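# Park the bike in a floor rack slot

## Task

Get the bike into the floor rack with one wheel seated in the slot near its closed end and the kickstand fully raised. At the finish the bike must be motionless and touched by nothing except the rack: no wall, furniture or loose item. The rack can slide because it is not anchored. The robot must not topple or finish leaning, or the attempt fails.

## Robot and tools

Robot: a Hello Robot Stretch 3 with a single telescoping arm. It has a two-wheel differential base (0.33 m long, 0.34 m wide, rounded back, passive caster about 0.24 m behind the axle), a mast carrying a lift, and an arm that reaches out to the robot's right side. The base cannot strafe, so to move the gripper forward or back you drive the base. It pivots about the point midway between the drive wheels, 0.05 m behind the front edge. With the arm pulled in and the wrist folded, a turn sweeps a radius of 0.28 m; an unfolded level gripper reaches beyond that.

Frames: the base frame has its origin on the floor between the drive wheels, x forward, y left, z up, in metres. hand_pose is reported in this frame, at the point where closed fingertips meet. The odometry frame is the base frame as it was at the start; base_odometry counts wheel rotation only, so slip shows up as travel. Heading is in radians, positive to the left.

move: one action per call. Either "base", "joints" or both (plus optional "speeds", "pace", "contact_limits"), or "servos": "reboot" on its own. "base" holds exactly one key: {"translate_m": d} is a relative straight drive of d metres from where the base last measured itself, forward positive, range -3 to 3; {"rotate_rad": d} is a relative turn in place, left positive, range -6.4 to 6.4. "joints" is a single dictionary of absolute targets keyed by joint name: lift_m 0 to 1.1 m; arm_m 0 to 0.52 m extension; wrist_yaw_rad -1.345 to 4.42 (0 along the arm, positive swings toward the front); wrist_pitch_rad -1.57 to 0.451 (0 level, negative tips the fingers down); wrist_roll_rad -2.911 to 2.918; gripper_m -0.089 to 0.179 (larger is wider; fingertip gap is roughly 0.007 to 0.025 m smaller than the value); head_pan_rad -3.953 to 1.73 (0 forward, -1.57 faces along the arm); head_tilt_rad -1.53 to 0.419 (negative looks down). "speeds" caps top speed per key (same keys plus translate_m, rotate_rad), no higher than the max pace. "pace" is "default" or "max". Driving is slowed unless lift_m < 0.30, arm_m < 0.03 and wrist_yaw_rad > 2.54. "contact_limits" sets an effort (percent) at which a motion halts: arm_m a number, lift_m an object with "down" and/or "up" (1 to 100), translate_m or rotate_rad a number; give it only in the same call that commands that motion. Lower numbers stop more gently; a base move has no contact stop unless you give one. "cameras" picks head_camera, nav_camera, wrist_camera or "all" ([] for none). "blocking" false returns in about half a second while motion continues; a later move overrides only the targets it names. Unknown keys make a call invalid; out-of-range numbers get it refused, and a refusal or an uncommanded stop cancels the rest of that reply's move, wait and finished_scene calls.

wait(seconds 0 to 10, cameras) lets the scene run and returns the state. stop(cameras) brakes every running motion; braked ones read "stopped" and may keep pressing. zoom_image(camera, region [x0,y0,x1,y1] in pixels, at most 504x504) enlarges part of that camera's latest image. read_manual gives only licence text. finished_scene(scene: current scene number) ends the scene irreversibly; the bike must stay parked afterward.

Results: base_status and joint_status give "done", "moving", "off_target" (resting away from target, possibly still pushing), "stopped", "contact_stop", "time_out" or "torque_fault". The "move" line is "done" or the worst status. on_its_own lists things the robot did unasked (a slack joint, a servo off, effort outside rest range). motor_effort is percent of maximum, positive toward larger joint values, peak in brackets; positive wheel effort pushes forward. lidar_m gives 12 distances, 30-degree sectors starting straight ahead and going counter-clockwise (4th left, 7th behind, 10th right), seen at 0.17 m height; "-" means nothing or closer than 0.15 m. wrist_depth_mm and head_depth_mm are 7x7 grids of median depth in mm. base_tilt shows forward/right lean in degrees (a few degrees of bias). turned_by_wheels and turned_by_imu report rotation since the last result; trust the IMU when they disagree by over 0.15 rad. The head_camera image arrives rotated (turn it clockwise a quarter to view upright); nav_camera's needs a counterclockwise quarter turn.

Cautions: before folding the wrist over the base (yaw to 3.0) or unfolding it, put lift between 0.32 and 0.95, pitch at -0.4 and roll near 0. With yaw below -0.4 keep pitch at -0.5 or lower. Wrist and head never stop on contact and can fault; fix with {"servos": "reboot"}. A contact_stop leaves that lift or arm slack. Pushing on something rigid with the gripper higher than about 0.45 m, or driving while holding or hooking something fixed, can tip the robot; if it leans, back the gripper off. To grip, command gripper_m below the object's width; to let go, open at least 0.05 wider. Avoid dropping the bike, releasing it while it moves, slamming it, hitting hard, or shoving the unanchored rack out of place.

Each tool is called after ">>>" by a JSON object that holds its "method" and its "body".

## Session

>>> {"method": "move", "body": {}}

Scene clock: 0.00 s.
base_odometry: x=+0.000 y=+0.000 heading=+0.000
turned_by_wheels: +0.000
turned_by_imu: +0.000
base_tilt: forward=-0.8 right=+0.5
lidar_m: 2.79 1.12 2.56 1.80 1.71 1.00 0.71 0.67 0.69 0.91 2.03 2.09
head_depth_mm: 2196 2316 2322 2373 2418 2434 1935 / 2146 2561 2623 2649 2709 2629 1963 / 2135 2870 2933 3051 3040 2823 1969 / 2120 3192 3367 3464 3536 2851 2008 / 2100 3367 3957 - - 2883 2020 / 2069 3349 - - - 2885 2023 / 2064 3262 - - - 2924 2029
base_status: not commanded
joint_positions: lift_m=+0.431 arm_m=+0.003 wrist_yaw_rad=+3.120 wrist_pitch_rad=-0.416 wrist_roll_rad=+0.000 gripper_m=+0.037 head_pan_rad=+0.000 head_tilt_rad=-0.003
joint_status: not commanded
measured_speeds: all 0
motor_effort: left_wheel=+0.5 right_wheel=+1.1 lift_m=+28.8 arm_m=-0.9 wrist_yaw_rad=+0.4 wrist_pitch_rad=+2.4 wrist_roll_rad=-0.5 gripper_m=-0.2 head_pan_rad=+0.7 head_tilt_rad=+3.1
hand_pose: x=-0.0164 y=+0.0769 z=+0.4442 quat_wxyz=(+0.154, +0.693, +0.139, +0.691) (m; base frame)
wrist_depth_mm: - - 143 - - - - / - - 153 - - - - / - - 171 - - - - / - - 188 984 952 960 970 / 788 834 204 757 786 786 786 / 684 687 130 632 130 668 662 / 593 589 554 566 572 580 579
pictures: head_camera (sideways), nav_camera (sideways), wrist_camera

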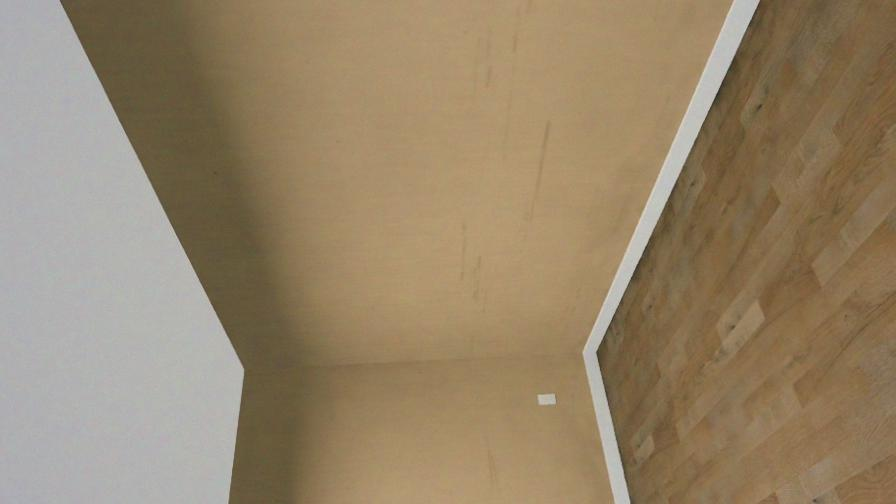

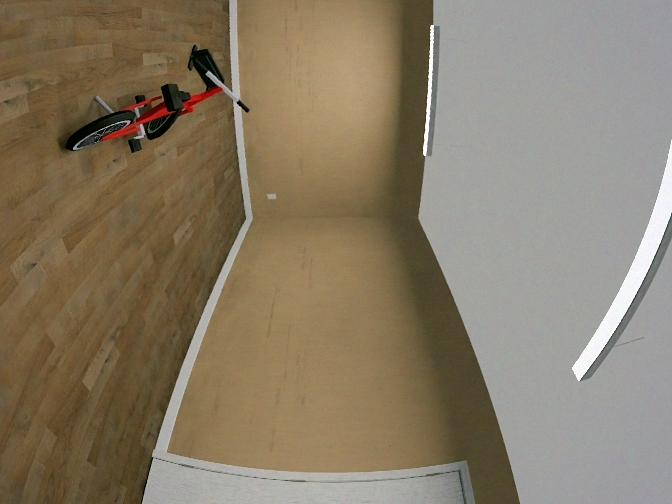

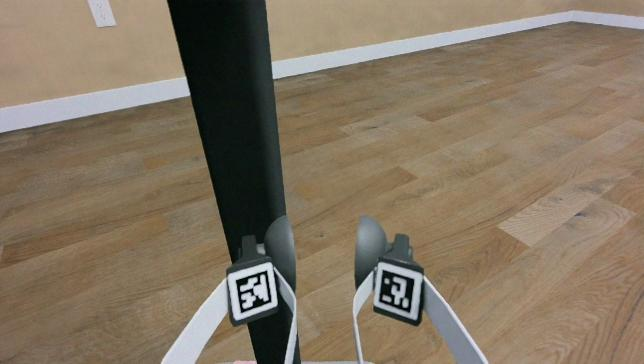

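>>> {"method": "move", "body": {"joints": {"head_pan_rad": 0.6, "head_tilt_rad": -0.6}}}

>>> {"method": "move", "body": {"joints": {"head_pan_rad": -1.2, "head_tilt_rad": -0.6}, "cameras": ["head_camera","nav_camera"]}}

>>> {"method": "move", "body": {"joints": {"head_pan_rad": -2.6, "head_tilt_rad": -0.6}, "cameras": ["head_camera","nav_camera"]}}

Scene clock: 7.80 s.
move: done
base_odometry: x=+0.000 y=+0.000 heading=+0.000
turned_by_wheels: +0.000
turned_by_imu: -0.001
base_tilt: forward=-0.8 right=+0.6
lidar_m: 2.78 1.12 2.55 1.80 1.72 1.00 0.71 0.67 0.69 0.91 2.04 2.09
head_depth_mm: 3523 3814 2798 2065 1663 1383 1186 / 3554 3842 2785 2114 1657 1396 1192 / 3540 3882 2800 1937 1606 1386 1188 / 3557 3780 2447 1958 1672 1388 1186 / 3507 3726 2835 2114 1677 1389 1189 / 3497 3805 2793 2098 1680 1401 1185 / 3519 3832 2825 2099 1675 1396 1192
base_status: not commanded
joint_positions: lift_m=+0.431 arm_m=+0.003 wrist_yaw_rad=+3.120 wrist_pitch_rad=-0.416 wrist_roll_rad=+0.000 gripper_m=+0.037 head_pan_rad=+0.617 head_tilt_rad=-0.604
joint_status: all done
measured_speeds: all 0
motor_effort: left_wheel=+1.1(1.4) right_wheel=+1.2(1.9) lift_m=+27.4(29.5) arm_m=-4.1(4.6) wrist_yaw_rad=+0.0(0.8) wrist_pitch_rad=+2.5(2.6) wrist_roll_rad=-0.3(0.5) gripper_m=+0.3(1.7) head_pan_rad=+0.1(5.3) head_tilt_rad=-3.4(4.7)
hand_pose: x=-0.0164 y=+0.0769 z=+0.4442 quat_wxyz=(+0.154, +0.693, +0.139, +0.691) (m; base frame)
wrist_depth_mm: - - 143 - - - - / - - 153 - - - - / - - 171 - - - - / - - 187 969 973 956 969 / 828 816 204 775 785 789 769 / 687 680 130 634 130 676 679 / 583 602 560 561 573 580 576
pictures: head_camera (sideways), nav_camera (sideways), wrist_camera
camera_calibration:
head_camera: T_world_to_cam=[[-0.512378, -0.303404, -0.803377, 1.07703], [-0.528299, 0.848901, 0.0163412, -0.0182134], [0.67703, 0.432796, -0.595246, 0.725792], [0, 0, 0, 1]] pos_world=[0.0508407, 0.0281168, 1.29758]
nav_camera: T_world_to_cam=[[0.44815, 0.31433, 0.836874, -1.04753], [0.581943, -0.813206, -0.00619268, 0.054764], [0.678604, 0.489788, -0.547361, 0.670581], [0, 0, 0, 1]] pos_world=[-0.0174776, 0.0453625, 1.24404]

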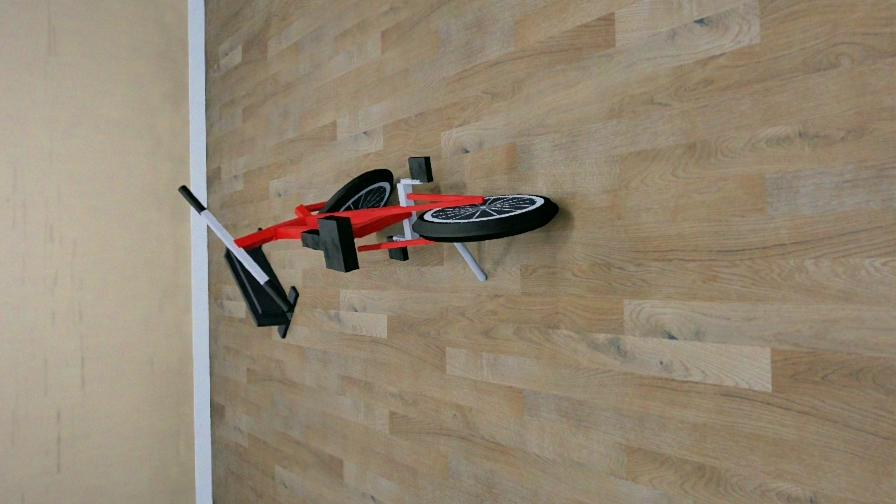

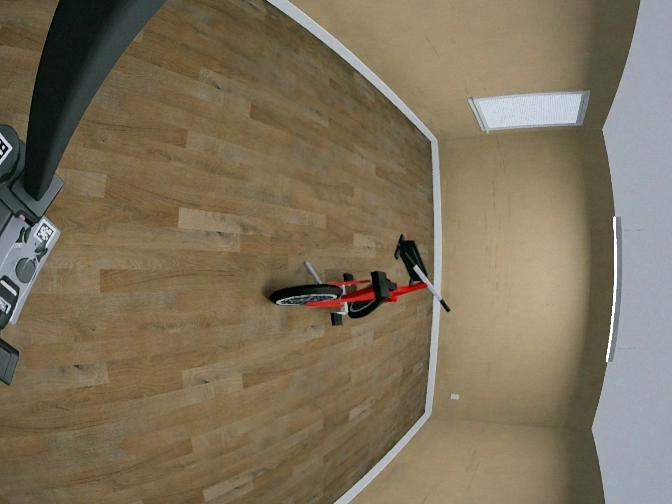

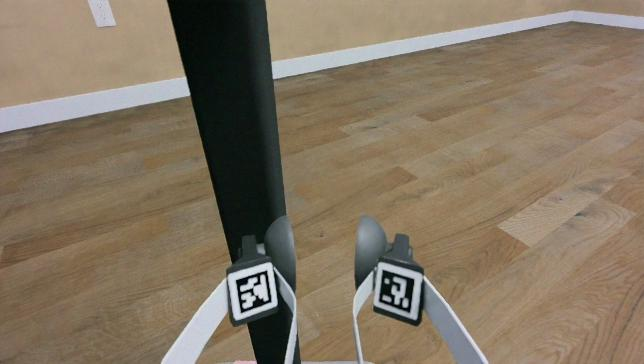

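Scene clock: 10.17 s.
move: done
base_odometry: x=+0.000 y=+0.000 heading=+0.000
turned_by_wheels: +0.000
turned_by_imu: +0.000
base_tilt: forward=-0.9 right=+0.6
lidar_m: 2.78 1.12 2.56 1.80 1.72 1.00 0.71 0.67 0.69 0.91 2.03 2.09
head_depth_mm: 1020 1084 1154 1230 1318 1330 1194 / 1229 1326 1419 1545 1571 1381 1193 / 1528 1679 1849 1945 1684 1396 1182 / 1800 2012 2299 2102 1680 1392 1191 / 1756 1964 2249 2097 1675 1381 1184 / 1710 1900 2154 2075 1679 1393 1189 / 1666 1851 2085 2111 1680 1390 1191
base_status: not commanded
joint_positions: lift_m=+0.431 arm_m=+0.003 wrist_yaw_rad=+3.120 wrist_pitch_rad=-0.416 wrist_roll_rad=+0.000 gripper_m=+0.037 head_pan_rad=-1.210 head_tilt_rad=-0.604
joint_status: all done
measured_speeds: translate_m=+0.000 rotate_rad=+0.000 lift_m=+0.000 arm_m=+0.000 wrist_yaw_rad=+0.000 wrist_pitch_rad=+0.000 wrist_roll_rad=+0.000 head_pan_rad=+0.024 head_tilt_rad=+0.000
motor_effort: left_wheel=+0.6(2.1) right_wheel=+1.1(1.8) lift_m=+28.4(29.4) arm_m=-5.2(6.5) wrist_yaw_rad=+0.4(0.9) wrist_pitch_rad=+2.4(2.6) wrist_roll_rad=-0.2(0.5) gripper_m=+0.3(1.5) head_pan_rad=+3.7(5.0) head_tilt_rad=+1.6(5.2)
hand_pose: x=-0.0164 y=+0.0769 z=+0.4442 quat_wxyz=(+0.154, +0.693, +0.139, +0.691) (m; base frame)
wrist_depth_mm: - - 143 - - - - / - - 154 - - - - / - - 171 - - - - / - - 187 959 971 978 966 / 793 791 203 781 783 775 796 / 677 672 130 632 130 671 674 / 587 601 555 569 566 578 570
pictures: head_camera (sideways), nav_camera (sideways)
camera_calibration:
head_camera: T_world_to_cam=[[-0.163887, 0.572437, -0.803403, 1.07492], [0.954929, 0.296382, 0.0163795, -0.0273843], [0.24749, -0.764509, -0.59521, 0.728385], [0, 0, 0, 1]] pos_world=[0.0220466, -0.0503487, 1.29758]
nav_camera: T_world_to_cam=[[0.190762, -0.513088, 0.83687, -1.04595], [-0.933949, -0.357353, -0.00620363, 0.064041], [0.302241, -0.78041, -0.547367, 0.672893], [0, 0, 0, 1]] pos_world=[0.0559623, 0.0113544, 1.24404]

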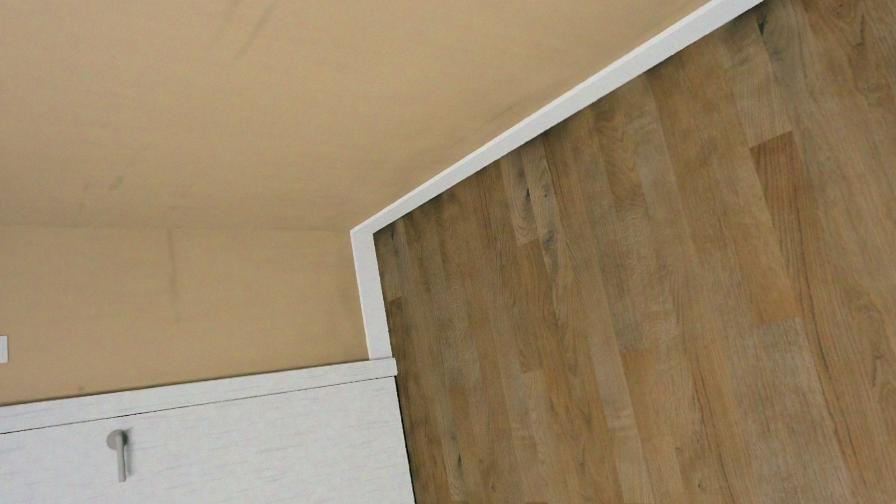

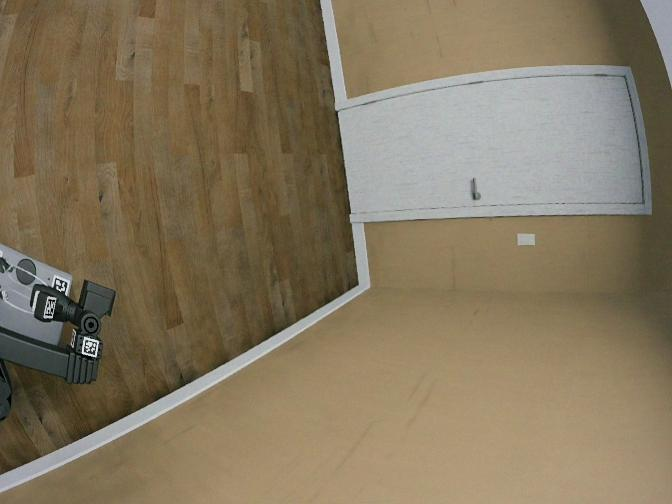

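Scene clock: 12.37 s.
move: done
base_odometry: x=+0.000 y=+0.000 heading=+0.000
turned_by_wheels: +0.000
turned_by_imu: +0.000
base_tilt: forward=-0.8 right=+0.5
lidar_m: 2.79 1.12 2.56 1.80 1.72 1.00 0.71 0.67 0.69 0.91 2.04 2.09
head_depth_mm: 566 637 728 848 1014 1263 1184 / 559 628 716 833 988 1234 1188 / 552 621 705 819 974 1199 1184 / 547 612 698 805 953 1175 1191 / 541 605 686 790 937 1146 1193 / 536 598 676 779 921 1120 1192 / 530 593 670 768 904 1088 1193
base_status: not commanded
joint_positions: lift_m=+0.431 arm_m=+0.003 wrist_yaw_rad=+3.120 wrist_pitch_rad=-0.416 wrist_roll_rad=+0.000 gripper_m=+0.037 head_pan_rad=-2.609 head_tilt_rad=-0.601
joint_status: all done
measured_speeds: translate_m=+0.000 rotate_rad=+0.000 lift_m=+0.000 arm_m=+0.000 wrist_yaw_rad=+0.000 wrist_pitch_rad=+0.000 wrist_roll_rad=+0.000 head_pan_rad=+0.024 head_tilt_rad=+0.000
motor_effort: left_wheel=+0.7(1.7) right_wheel=+1.1(1.8) lift_m=+28.0(28.9) arm_m=-7.7(8.0) wrist_yaw_rad=+0.1(1.2) wrist_pitch_rad=+2.3(2.6) wrist_roll_rad=-0.3(0.5) gripper_m=-0.1(1.6) head_pan_rad=+3.3(5.4) head_tilt_rad=+3.1(3.8)
hand_pose: x=-0.0164 y=+0.0769 z=+0.4442 quat_wxyz=(+0.154, +0.693, +0.139, +0.691) (m; base frame)
wrist_depth_mm: - - 142 - - - - / - - 153 - - - - / - - 171 - - - - / - - 187 983 976 967 968 / 792 799 204 772 789 773 794 / 679 679 130 628 130 671 674 / 585 615 552 571 566 576 580
pictures: head_camera (sideways), nav_camera (sideways)
camera_calibration:
head_camera: T_world_to_cam=[[0.534382, 0.257726, -0.804993, 1.07273], [0.454429, -0.89063, 0.0165219, -0.0245011], [-0.712693, -0.374641, -0.593054, 0.731388], [0, 0, 0, 1]] pos_world=[-0.0408565, -0.0242829, 1.29769]
nav_camera: T_world_to_cam=[[-0.471175, -0.274049, 0.838386, -1.04385], [-0.510916, 0.859609, -0.00614974, 0.0613753], [-0.718998, -0.431242, -0.545043, 0.676117], [0, 0, 0, 1]] pos_world=[0.0256506, -0.0472535, 1.24404]

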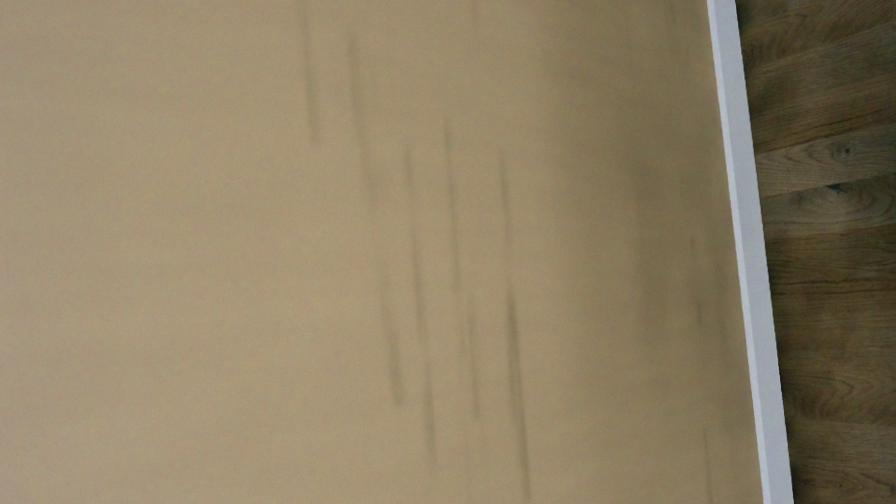

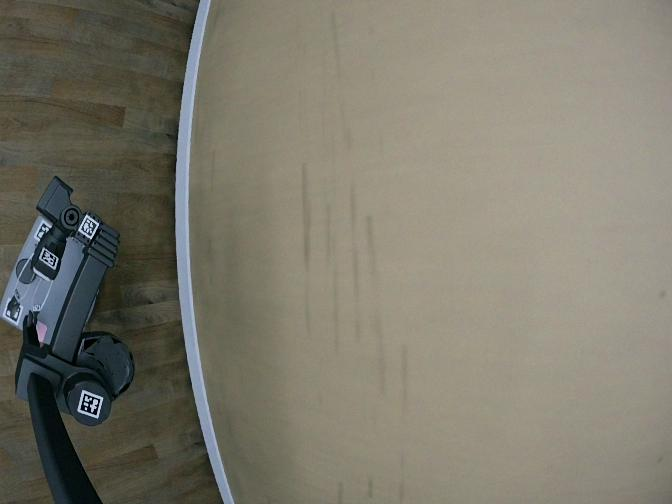

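>>> {"method": "move", "body": {"joints": {"head_pan_rad": 1.7, "head_tilt_rad": -0.6}, "cameras": ["head_camera","nav_camera"]}}

>>> {"method": "move", "body": {"joints": {"head_pan_rad": -3.9, "head_tilt_rad": -0.6}, "cameras": ["head_camera","nav_camera"]}}

Scene clock: 20.23 s.
move: done
base_odometry: x=+0.000 y=+0.000 heading=+0.000
turned_by_wheels: +0.000
turned_by_imu: -0.001
base_tilt: forward=-0.7 right=+0.6
lidar_m: 2.78 1.12 2.55 1.80 1.72 1.00 0.71 0.67 0.69 0.91 2.03 2.10
head_depth_mm: 1976 2293 2578 2104 1671 1387 1187 / 1839 2094 2429 2094 1668 1392 1190 / 1746 1951 2256 2111 1685 1397 1189 / 1666 1857 2102 2103 1664 1384 1190 / 1569 1745 1978 2107 1685 1392 1192 / 1498 1676 1841 2015 1676 1434 - / 1417 1567 1740 1946 - - -
base_status: not commanded
joint_positions: lift_m=+0.431 arm_m=+0.003 wrist_yaw_rad=+3.120 wrist_pitch_rad=-0.416 wrist_roll_rad=+0.000 gripper_m=+0.037 head_pan_rad=+1.710 head_tilt_rad=-0.600
joint_status: all done
measured_speeds: translate_m=+0.000 rotate_rad=+0.000 lift_m=+0.000 arm_m=+0.000 wrist_yaw_rad=+0.000 wrist_pitch_rad=+0.000 wrist_roll_rad=+0.000 head_pan_rad=-0.024 head_tilt_rad=+0.000
motor_effort: left_wheel=+0.5(1.9) right_wheel=+1.8(1.8) lift_m=+27.0(28.0) arm_m=-12.6(12.6) wrist_yaw_rad=+0.3(0.9) wrist_pitch_rad=+2.4(2.6) wrist_roll_rad=-0.2(0.5) gripper_m=+1.1(2.3) head_pan_rad=-2.3(5.8) head_tilt_rad=+2.2(5.7)
hand_pose: x=-0.0164 y=+0.0769 z=+0.4442 quat_wxyz=(+0.154, +0.693, +0.139, +0.691) (m; base frame)
wrist_depth_mm: - - 143 - - - - / - - 153 - - - - / - - 171 - - - - / - - 187 999 978 963 957 / 833 797 204 773 781 799 778 / 674 670 130 631 130 668 662 / 590 599 556 559 564 582 575
pictures: head_camera (sideways), nav_camera (sideways)
camera_calibration:
head_camera: T_world_to_cam=[[0.0330484, -0.591591, -0.805561, 1.07655], [-0.996791, -0.0783101, 0.016616, -0.0157528], [-0.0729135, 0.802426, -0.59228, 0.726538], [0, 0, 0, 1]] pos_world=[0.00169401, 0.0526472, 1.2978]
nav_camera: T_world_to_cam=[[-0.07235, 0.539395, 0.838939, -1.04701], [0.989793, 0.142377, -0.00618151, 0.0522602], [-0.12278, 0.829929, -0.54419, 0.671336], [0, 0, 0, 1]] pos_world=[-0.0450512, 0.00014872, 1.24403]

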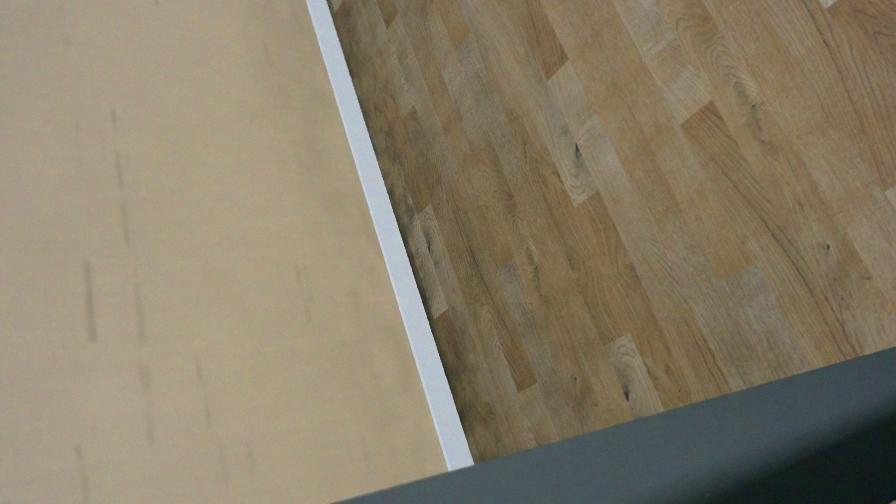

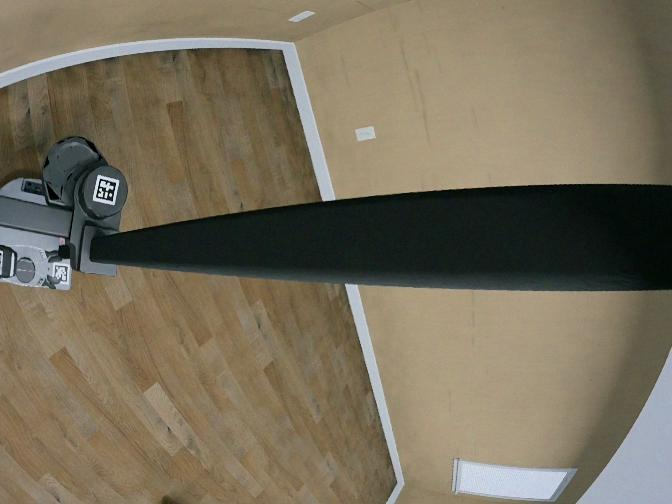

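Scene clock: 24.20 s.
move: done
base_odometry: x=+0.000 y=+0.000 heading=+0.000
turned_by_wheels: +0.000
turned_by_imu: -0.001
base_tilt: forward=-0.8 right=+0.5
lidar_m: 2.78 1.12 2.56 1.80 1.71 1.00 0.71 0.67 0.69 0.91 2.03 2.09
head_depth_mm: - - - - - 1357 1190 / - - - - - - 1162 / 1433 1623 1793 - - - - / 1451 1646 1871 2053 1674 1375 1192 / 1476 1673 1892 2065 1684 1393 1186 / 1495 1663 1819 1897 1662 1398 1198 / 1305 1363 1409 1472 1509 1405 1192
base_status: not commanded
joint_positions: lift_m=+0.431 arm_m=+0.003 wrist_yaw_rad=+3.120 wrist_pitch_rad=-0.416 wrist_roll_rad=+0.000 gripper_m=+0.037 head_pan_rad=-3.910 head_tilt_rad=-0.600
joint_status: all done
measured_speeds: translate_m=+0.000 rotate_rad=+0.000 lift_m=+0.000 arm_m=+0.000 wrist_yaw_rad=+0.000 wrist_pitch_rad=+0.000 wrist_roll_rad=+0.000 head_pan_rad=+0.024 head_tilt_rad=+0.000
motor_effort: left_wheel=+1.2(1.6) right_wheel=+1.5(1.9) lift_m=+25.8(27.5) arm_m=-12.7(14.1) wrist_yaw_rad=+0.3(1.0) wrist_pitch_rad=+2.2(2.6) wrist_roll_rad=-0.1(0.8) gripper_m=-0.2(1.8) head_pan_rad=+3.3(6.2) head_tilt_rad=+1.2(5.8)
hand_pose: x=-0.0164 y=+0.0769 z=+0.4442 quat_wxyz=(+0.154, +0.693, +0.139, +0.691) (m; base frame)
wrist_depth_mm: - - 142 - - - - / - - 154 - - - - / - - 171 - - - - / - - 186 959 967 949 957 / 819 796 204 769 792 781 791 / 683 689 130 626 131 671 677 / 588 595 550 559 561 584 582
pictures: head_camera (sideways), nav_camera (sideways)
camera_calibration:
head_camera: T_world_to_cam=[[0.390613, -0.445466, -0.805594, 1.07441], [-0.736682, -0.676035, 0.016625, -0.0173296], [-0.552015, 0.586973, -0.592235, 0.729392], [0, 0, 0, 1]] pos_world=[-0.0298102, 0.0387657, 1.2978]
nav_camera: T_world_to_cam=[[-0.389423, 0.380163, 0.838943, -1.04508], [0.691709, 0.72215, -0.00615946, 0.0540517], [-0.608184, 0.577906, -0.544184, 0.674293], [0, 0, 0, 1]] pos_world=[-0.0342713, -0.0314108, 1.24403]

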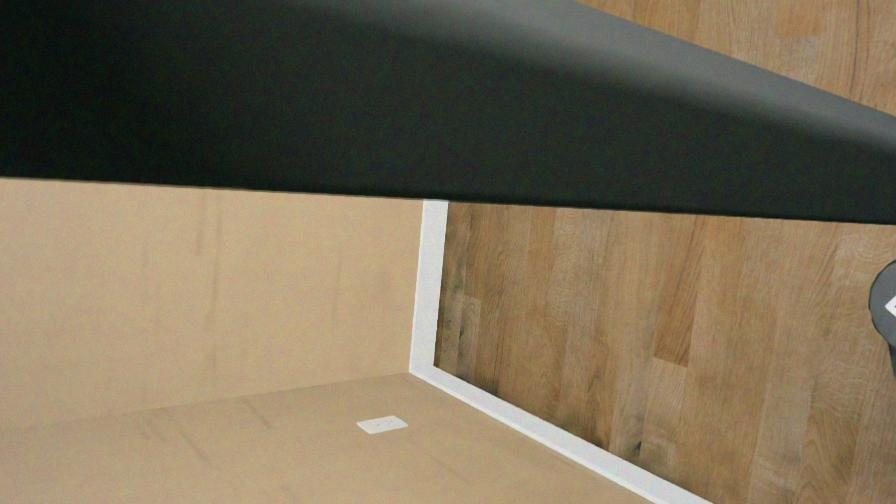

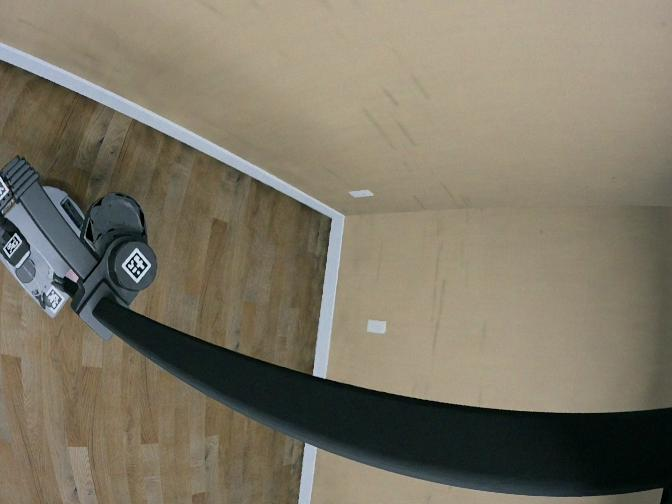

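>>> {"method": "move", "body": {"joints": {"head_pan_rad": -0.2, "head_tilt_rad": -0.8}, "cameras": ["head_camera","nav_camera"]}}

>>> {"method": "move", "body": {"joints": {"head_pan_rad": 1.2, "head_tilt_rad": -0.8}, "cameras": ["head_camera","nav_camera"]}}

Scene clock: 35.90 s.
move: done
base_odometry: x=+0.000 y=+0.000 heading=+0.000
turned_by_wheels: +0.000
turned_by_imu: -0.001
base_tilt: forward=-0.7 right=+0.6
lidar_m: 2.78 1.12 2.55 1.80 1.72 1.00 0.71 0.67 0.69 0.91 2.03 2.09
head_depth_mm: 1927 2172 2050 1686 1450 1262 1122 / 2086 2339 2042 1693 1448 1259 1116 / 2259 2477 2027 1690 1443 1261 1122 / 2488 2575 2048 1702 1445 1264 1118 / 2715 2582 2040 1708 1444 1259 1116 / 3036 2552 2020 1684 1438 1261 1114 / 3251 2570 2029 1691 1437 1261 1118
base_status: not commanded
joint_positions: lift_m=+0.431 arm_m=+0.003 wrist_yaw_rad=+3.120 wrist_pitch_rad=-0.416 wrist_roll_rad=+0.000 gripper_m=+0.037 head_pan_rad=-0.190 head_tilt_rad=-0.800
joint_status: all done
measured_speeds: translate_m=+0.000 rotate_rad=+0.000 lift_m=+0.000 arm_m=+0.000 wrist_yaw_rad=+0.000 wrist_pitch_rad=+0.000 wrist_roll_rad=+0.000 head_pan_rad=-0.024 head_tilt_rad=+0.000
motor_effort: left_wheel=+1.2(1.5) right_wheel=+1.0(1.8) lift_m=+25.4(26.9) arm_m=-12.2(13.5) wrist_yaw_rad=+0.9(1.1) wrist_pitch_rad=+2.3(2.5) wrist_roll_rad=-0.2(0.6) gripper_m=-0.8(1.9) head_pan_rad=-2.6(6.5) head_tilt_rad=-5.3(7.4)
hand_pose: x=-0.0164 y=+0.0769 z=+0.4442 quat_wxyz=(+0.154, +0.693, +0.139, +0.691) (m; base frame)
wrist_depth_mm: - - 143 - - - - / - - 153 - - - - / - - 171 - - - - / - - 188 - 990 958 952 / 817 789 204 775 787 809 792 / 682 685 129 638 131 655 661 / 594 600 549 570 565 576 573
pictures: head_camera (sideways), nav_camera (sideways)
camera_calibration:
head_camera: T_world_to_cam=[[-0.7161, 0.187985, -0.672207, 0.907277], [0.250114, 0.968207, 0.00431589, -0.00730724], [0.651647, -0.165038, -0.74035, 0.914658], [0, 0, 0, 1]] pos_world=[0.055495, -0.012526, 1.28708]
nav_camera: T_world_to_cam=[[0.686815, -0.135429, 0.714104, -0.888967], [-0.186531, -0.982425, -0.00691333, 0.0604281], [0.70249, -0.128454, -0.700006, 0.86903], [0, 0, 0, 1]] pos_world=[0.0113426, 0.0506046, 1.24356]

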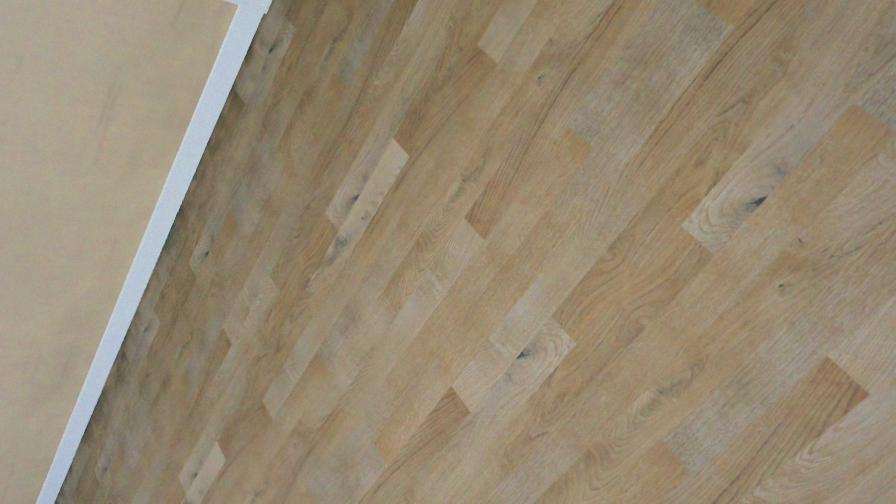

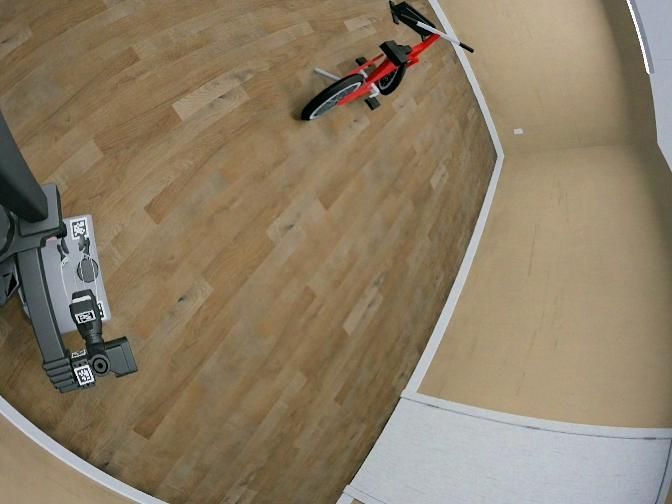

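Scene clock: 38.10 s.
move: done
base_odometry: x=+0.000 y=+0.000 heading=+0.000
turned_by_wheels: +0.000
turned_by_imu: +0.000
base_tilt: forward=-0.8 right=+0.6
lidar_m: 2.78 1.12 2.56 1.81 1.72 1.00 0.71 0.67 0.69 0.91 2.03 2.09
head_depth_mm: 3463 2568 2036 1699 1453 1272 1117 / 3473 2539 2041 1699 1451 1264 1121 / 3230 2565 2048 1691 1449 1261 1120 / 2849 2558 2031 1689 1442 1266 1116 / 2465 2540 2040 1680 1440 1258 1113 / 2168 2358 2019 1691 1441 1257 1115 / 1930 2156 2017 1698 1443 1262 1122
base_status: not commanded
joint_positions: lift_m=+0.431 arm_m=+0.003 wrist_yaw_rad=+3.120 wrist_pitch_rad=-0.416 wrist_roll_rad=+0.000 gripper_m=+0.037 head_pan_rad=+1.209 head_tilt_rad=-0.800
joint_status: all done
measured_speeds: translate_m=+0.000 rotate_rad=+0.000 lift_m=+0.000 arm_m=+0.000 wrist_yaw_rad=+0.000 wrist_pitch_rad=+0.000 wrist_roll_rad=+0.000 head_pan_rad=-0.024 head_tilt_rad=+0.000
motor_effort: left_wheel=+0.4(1.8) right_wheel=+0.7(1.9) lift_m=+24.5(25.9) arm_m=-12.6(13.2) wrist_yaw_rad=+0.4(1.1) wrist_pitch_rad=+2.4(2.5) wrist_roll_rad=-0.2(0.6) gripper_m=+0.1(1.7) head_pan_rad=-2.3(6.2) head_tilt_rad=-5.6(6.3)
hand_pose: x=-0.0164 y=+0.0769 z=+0.4442 quat_wxyz=(+0.154, +0.693, +0.139, +0.691) (m; base frame)
wrist_depth_mm: - - 142 - - - - / - - 153 - - - - / - - 171 - - - - / - - 188 982 981 969 947 / 818 800 204 765 790 793 772 / 681 681 130 630 130 669 658 / 592 593 554 569 572 589 574
pictures: head_camera (sideways), nav_camera (sideways)
camera_calibration:
head_camera: T_world_to_cam=[[-0.307163, -0.673929, -0.671916, 0.904413], [-0.911547, 0.411174, 0.00430351, -0.000247009], [0.273374, 0.613805, -0.740615, 0.917325], [0, 0, 0, 1]] pos_world=[0.0268043, 0.0465532, 1.28708]
nav_camera: T_world_to_cam=[[0.250306, 0.65408, 0.713811, -0.88595], [0.936406, -0.350852, -0.00686802, 0.053497], [0.24595, 0.670136, -0.700305, 0.872178], [0, 0, 0, 1]] pos_world=[-0.0428485, 0.0137739, 1.24356]

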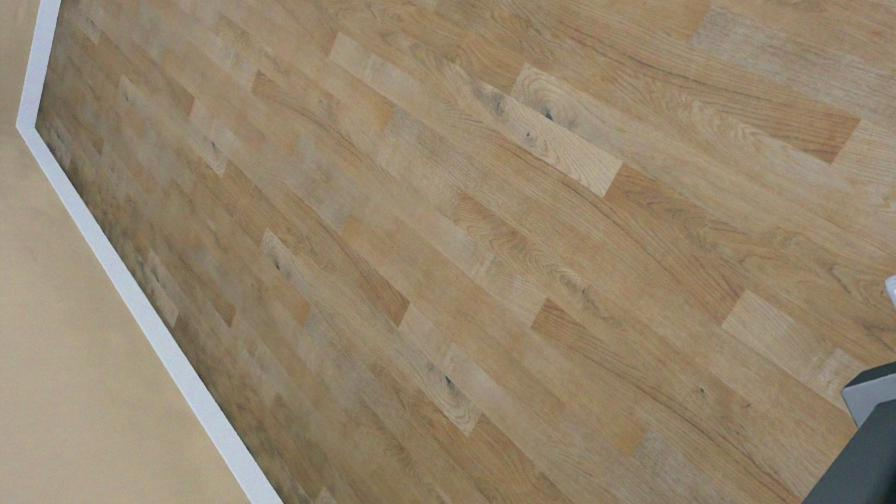

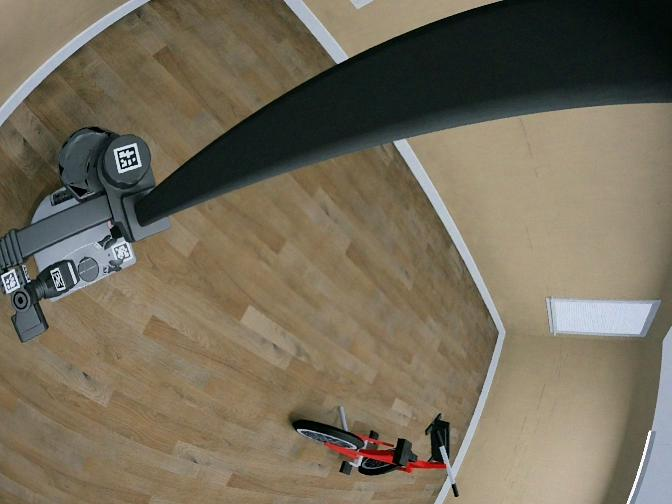

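>>> {"method": "move", "body": {"joints": {"head_pan_rad": 0.6, "head_tilt_rad": -0.5}, "cameras": ["head_camera","nav_camera"]}}

>>> {"method": "zoom_image", "body": {"camera": "head_camera", "region": [200, 100, 620, 380]}}

>>> {"method": "move", "body": {"joints": {"head_pan_rad": -3.3, "head_tilt_rad": -0.9}, "cameras": ["head_camera","nav_camera"]}}

Scene clock: 45.93 s.
move: done
base_odometry: x=+0.000 y=+0.000 heading=+0.000
turned_by_wheels: +0.000
turned_by_imu: -0.001
base_tilt: forward=-0.8 right=+0.6
lidar_m: 2.79 1.12 2.55 1.80 1.72 1.00 0.71 0.67 0.69 0.91 2.03 2.09
head_depth_mm: 3564 3955 3510 2435 1830 1495 1245 / 3593 3954 3477 2434 1836 1490 1240 / 3490 3941 3535 2339 1834 1491 1252 / 3546 3846 3313 1956 1668 1486 1249 / 3503 3829 3344 2442 1862 1507 1248 / 3432 3807 3542 2441 1848 1504 1253 / 3382 3787 3571 2442 1870 1495 1249
base_status: not commanded
joint_positions: lift_m=+0.431 arm_m=+0.003 wrist_yaw_rad=+3.120 wrist_pitch_rad=-0.416 wrist_roll_rad=+0.000 gripper_m=+0.037 head_pan_rad=+0.580 head_tilt_rad=-0.501
joint_status: all done
measured_speeds: all 0
motor_effort: left_wheel=+0.5(1.4) right_wheel=+1.1(1.6) lift_m=+25.2(25.5) arm_m=-11.2(12.9) wrist_yaw_rad=+0.7(0.7) wrist_pitch_rad=+2.4(2.5) wrist_roll_rad=-0.3(0.5) gripper_m=+0.2(1.3) head_pan_rad=+0.4(5.1) head_tilt_rad=+3.6(4.5)
hand_pose: x=-0.0164 y=+0.0769 z=+0.4442 quat_wxyz=(+0.154, +0.693, +0.139, +0.691) (m; base frame)
wrist_depth_mm: - - 142 - - - - / - - 153 - - - - / - - 171 - - - - / - - 186 974 979 971 957 / 822 801 204 760 799 806 790 / 686 678 130 624 131 668 662 / 582 601 553 568 553 575 580
pictures: head_camera (sideways), nav_camera (sideways)
camera_calibration:
head_camera: T_world_to_cam=[[-0.452037, -0.237576, -0.859779, 1.15015], [-0.498282, 0.866724, 0.0224817, -0.0264334], [0.73985, 0.438575, -0.510171, 0.614771], [0, 0, 0, 1]] pos_world=[0.0519013, 0.0265353, 1.30311]
nav_camera: T_world_to_cam=[[0.38554, 0.249176, 0.888409, -1.11436], [0.55211, -0.833751, -0.00575185, 0.0544315], [0.739279, 0.492717, -0.459017, 0.555253], [0, 0, 0, 1]] pos_world=[-0.0109102, 0.0494701, 1.24519]

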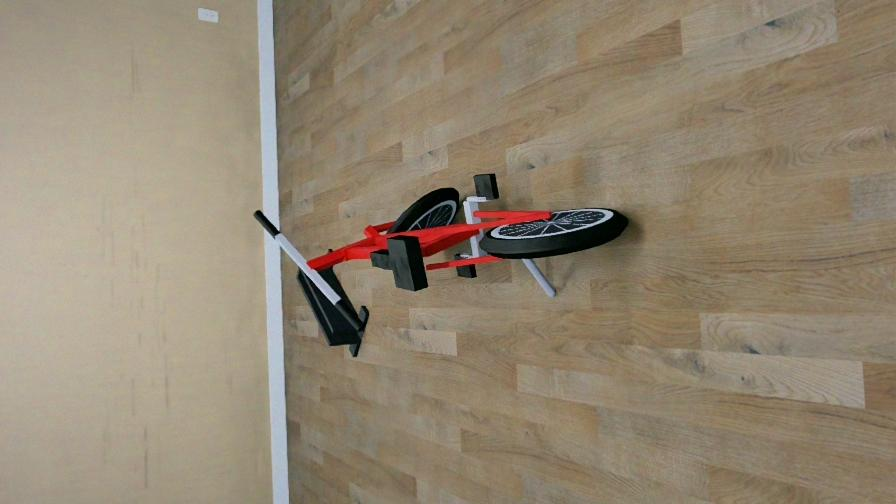

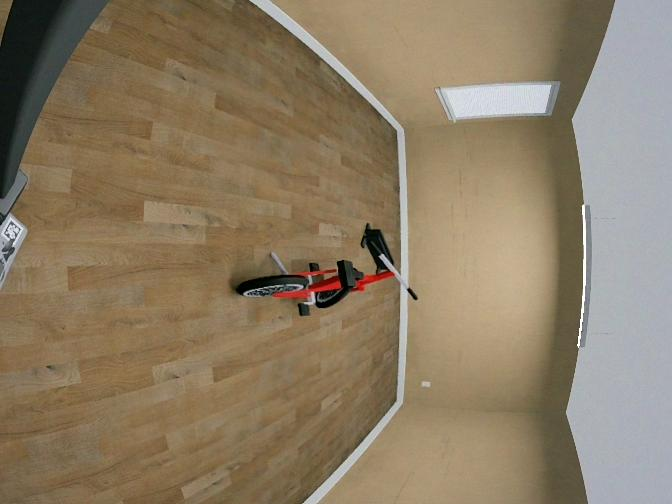

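Scaled by 1.200 from the camera's 896x504 image, which has a finer 1280x720 frame.

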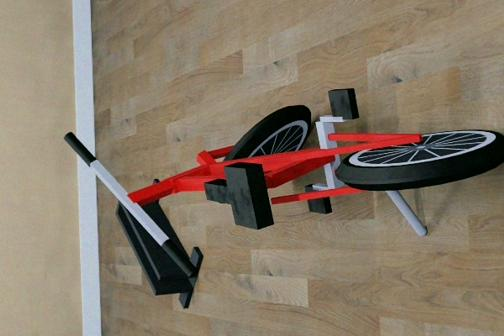

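Scene clock: 49.30 s.
move: done
base_odometry: x=+0.000 y=+0.000 heading=+0.000
turned_by_wheels: +0.000
turned_by_imu: -0.001
base_tilt: forward=-0.8 right=+0.5
lidar_m: 2.78 1.12 2.55 1.80 1.71 1.00 0.71 0.67 0.69 0.91 2.04 2.09
head_depth_mm: 1356 1761 1808 1574 1375 1251 1088 / 1153 1449 1749 1560 1375 577 496 / 1010 1222 1568 1566 1376 551 552 / 890 1066 1308 1524 1362 593 681 / 803 936 1125 1397 1356 1177 561 / 730 837 984 1194 1343 1224 544 / 667 757 871 1033 1258 1220 1048
base_status: not commanded
joint_positions: lift_m=+0.431 arm_m=+0.003 wrist_yaw_rad=+3.120 wrist_pitch_rad=-0.416 wrist_roll_rad=+0.000 gripper_m=+0.037 head_pan_rad=-3.309 head_tilt_rad=-0.900
joint_status: all done
measured_speeds: translate_m=+0.000 rotate_rad=+0.000 lift_m=+0.000 arm_m=+0.000 wrist_yaw_rad=+0.000 wrist_pitch_rad=+0.000 wrist_roll_rad=+0.000 head_pan_rad=+0.024 head_tilt_rad=+0.000
motor_effort: left_wheel=+1.2(1.8) right_wheel=+1.0(1.9) lift_m=+24.4(25.9) arm_m=-12.7(13.1) wrist_yaw_rad=+0.7(0.9) wrist_pitch_rad=+2.5(2.6) wrist_roll_rad=-0.2(0.6) gripper_m=+0.6(2.1) head_pan_rad=+2.6(5.3) head_tilt_rad=-4.8(7.9)
hand_pose: x=-0.0164 y=+0.0769 z=+0.4442 quat_wxyz=(+0.154, +0.693, +0.139, +0.691) (m; base frame)
wrist_depth_mm: - - 142 - - - - / - - 154 - - - - / - - 171 - - - - / - - 187 951 982 956 957 / 803 833 203 783 790 791 779 / 697 684 130 633 130 670 662 / 594 601 557 563 562 575 586
pictures: head_camera (sideways), nav_camera (sideways)
camera_calibration:
head_camera: T_world_to_cam=[[0.782994, -0.182378, -0.594692, 0.797178], [-0.228292, -0.973591, -0.00199998, 0.00375769], [-0.578621, 0.137329, -0.803951, 1.00491], [0, 0, 0, 1]] pos_world=[-0.0418674, 0.0110434, 1.28198]
nav_camera: T_world_to_cam=[[-0.756902, 0.131224, 0.640218, -0.783841], [0.164914, 0.986282, -0.00718549, 0.058586], [-0.632378, 0.100142, -0.76816, 0.965791], [0, 0, 0, 1]] pos_world=[0.00779213, -0.0516397, 1.24413]

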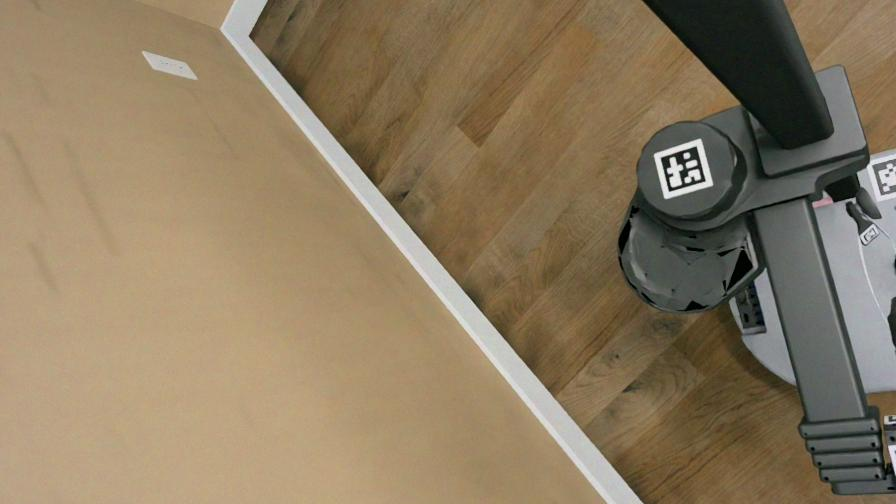

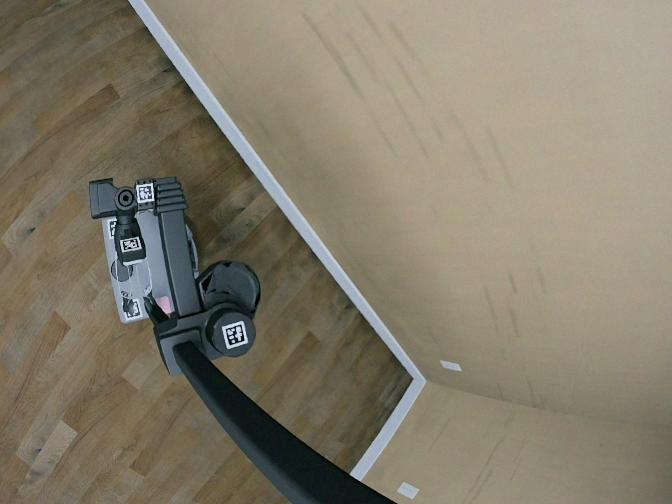

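>>> {"method": "move", "body": {"base": {"rotate_rad": -1.2}, "joints": {"head_pan_rad": -2.6, "head_tilt_rad": -0.7}, "cameras": ["head_camera","nav_camera"]}}

>>> {"method": "move", "body": {"joints": {"head_pan_rad": -3.3, "head_tilt_rad": -0.7}, "cameras": ["head_camera","nav_camera"]}}

Scene clock: 60.53 s.
move: done
base_odometry: x=+0.000 y=+0.000 heading=-1.199
turned_by_wheels: -1.199
turned_by_imu: -1.212
base_tilt: forward=-0.8 right=+0.5
lidar_m: 1.51 2.05 2.49 1.12 3.09 1.91 1.71 1.22 0.75 0.67 0.67 0.81
head_depth_mm: 1401 1589 1822 1871 1540 1311 1145 / 1456 1642 1896 1863 1540 1319 1144 / 1493 1689 1947 1864 1559 1314 1145 / 1528 1747 2008 1860 1555 1315 1141 / 1529 1711 1922 1854 1552 1317 1145 / 1268 1370 1490 1610 1540 1316 1147 / 1051 1113 1194 1279 1371 1319 1147
base_status: done
joint_positions: lift_m=+0.431 arm_m=+0.003 wrist_yaw_rad=+3.120 wrist_pitch_rad=-0.416 wrist_roll_rad=+0.000 gripper_m=+0.037 head_pan_rad=-2.598 head_tilt_rad=-0.700
joint_status: all done
measured_speeds: all 0
motor_effort: left_wheel=+9.5(16.2) right_wheel=-12.1(13.5) lift_m=+26.4(27.0) arm_m=-13.2(13.5) wrist_yaw_rad=+0.2(1.2) wrist_pitch_rad=+2.4(2.6) wrist_roll_rad=-0.2(0.7) gripper_m=-0.1(2.1) head_pan_rad=-2.6(6.2) head_tilt_rad=+1.7(4.5)
hand_pose: x=-0.0164 y=+0.0769 z=+0.4442 quat_wxyz=(+0.154, +0.693, +0.139, +0.691) (m; base frame)
wrist_depth_mm: - - 143 - - - - / - - 153 - - - - / - - 171 - - - - / - - 187 985 954 951 965 / 801 816 204 788 790 771 782 / 686 673 130 628 131 667 651 / 593 599 551 567 572 580 578
pictures: head_camera (sideways), nav_camera (sideways)
camera_calibration:
head_camera: T_world_to_cam=[[0.59727, 0.303372, -0.742452, 0.990765], [0.46321, -0.886186, 0.010529, -0.0166868], [-0.654756, -0.3502, -0.669817, 0.830942], [0, 0, 0, 1]] pos_world=[-0.0399594, -0.0243619, 1.29235]
nav_camera: T_world_to_cam=[[-0.536934, -0.320796, 0.780252, -0.967712], [-0.519928, 0.854185, -0.00659787, 0.062033], [-0.664362, -0.409217, -0.625431, 0.780408], [0, 0, 0, 1]] pos_world=[0.0311297, -0.0440689, 1.24356]

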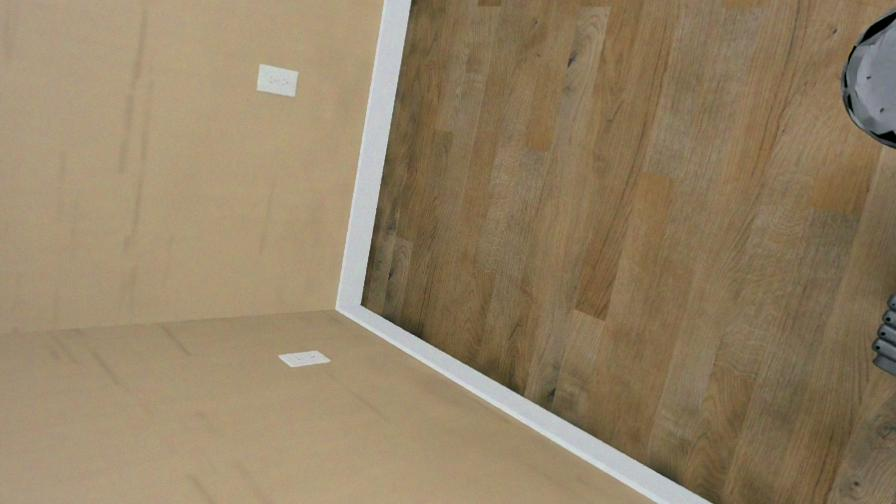

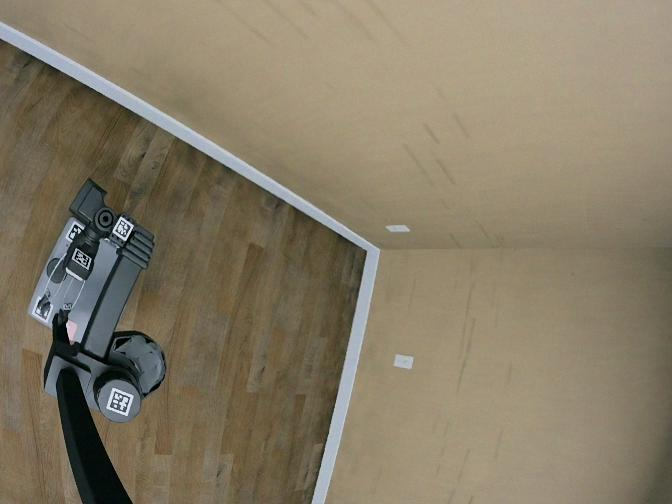

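Scene clock: 61.50 s.
move: done
base_odometry: x=+0.000 y=+0.000 heading=-1.199
turned_by_wheels: +0.000
turned_by_imu: +0.000
base_tilt: forward=-0.8 right=+0.6
lidar_m: 1.51 2.05 2.48 1.12 3.11 1.92 1.71 1.22 0.75 0.67 0.67 0.81
head_depth_mm: 1899 2237 2351 1877 1542 1318 1169 / 1826 2099 2307 1871 1547 1308 1119 / 1736 1991 2217 1876 1552 1326 505 / 1648 1868 2135 1871 1540 1308 566 / 1559 1770 2048 1878 1540 1308 1128 / 1502 1693 1935 1863 1539 1315 1150 / 1438 1606 1836 1865 1544 1312 1143
base_status: not commanded
joint_positions: lift_m=+0.431 arm_m=+0.003 wrist_yaw_rad=+3.120 wrist_pitch_rad=-0.416 wrist_roll_rad=+0.000 gripper_m=+0.037 head_pan_rad=-3.322 head_tilt_rad=-0.700
joint_status: all done
measured_speeds: all 0
motor_effort: left_wheel=+8.9(10.5) right_wheel=-11.3(12.5) lift_m=+27.5(27.5) arm_m=-12.9(13.5) wrist_yaw_rad=+0.1(0.7) wrist_pitch_rad=+2.4(2.6) wrist_roll_rad=-0.3(0.7) gripper_m=-0.5(1.2) head_pan_rad=+0.5(4.5) head_tilt_rad=+1.6(3.5)
hand_pose: x=-0.0164 y=+0.0769 z=+0.4442 quat_wxyz=(+0.154, +0.693, +0.139, +0.691) (m; base frame)
wrist_depth_mm: - - 143 - - - - / - - 153 - - - - / - - 171 - - - - / - - 186 965 959 982 942 / 802 799 205 772 789 782 784 / 695 673 130 632 131 674 670 / 590 609 558 570 573 577 572
pictures: head_camera (sideways), nav_camera (sideways)
camera_calibration:
head_camera: T_world_to_cam=[[0.64841, -0.168245, -0.742468, 0.990473], [-0.239853, -0.970752, 0.0105069, -0.0123892], [-0.72252, 0.17127, -0.669799, 0.831332], [0, 0, 0, 1]] pos_world=[-0.0445499, 0.0122326, 1.29235]
nav_camera: T_world_to_cam=[[-0.614773, 0.115205, 0.780245, -0.967258], [0.176105, 0.984349, -0.00658364, 0.0578253], [-0.768792, 0.133358, -0.62544, 0.78102], [0, 0, 0, 1]] pos_world=[-0.00438543, -0.0496428, 1.24356]

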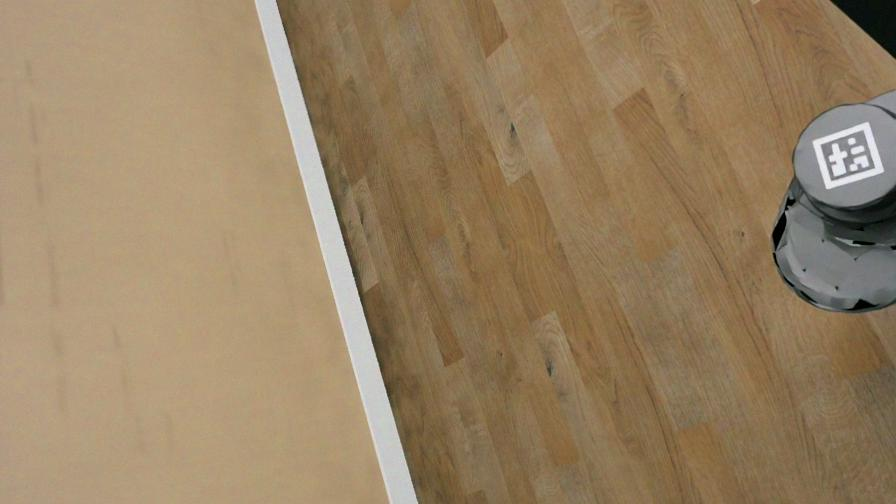

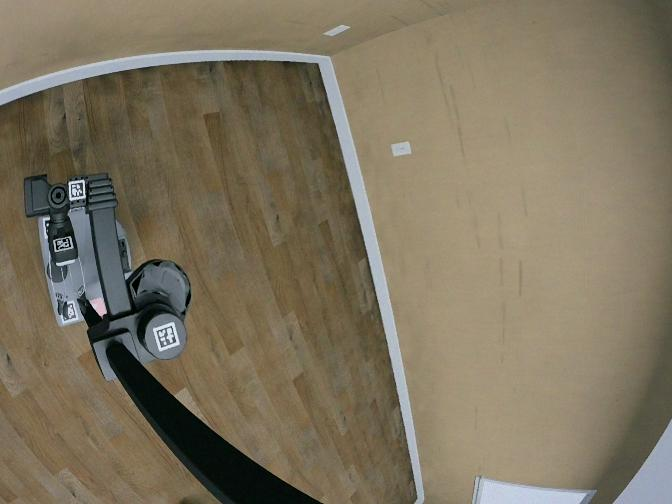

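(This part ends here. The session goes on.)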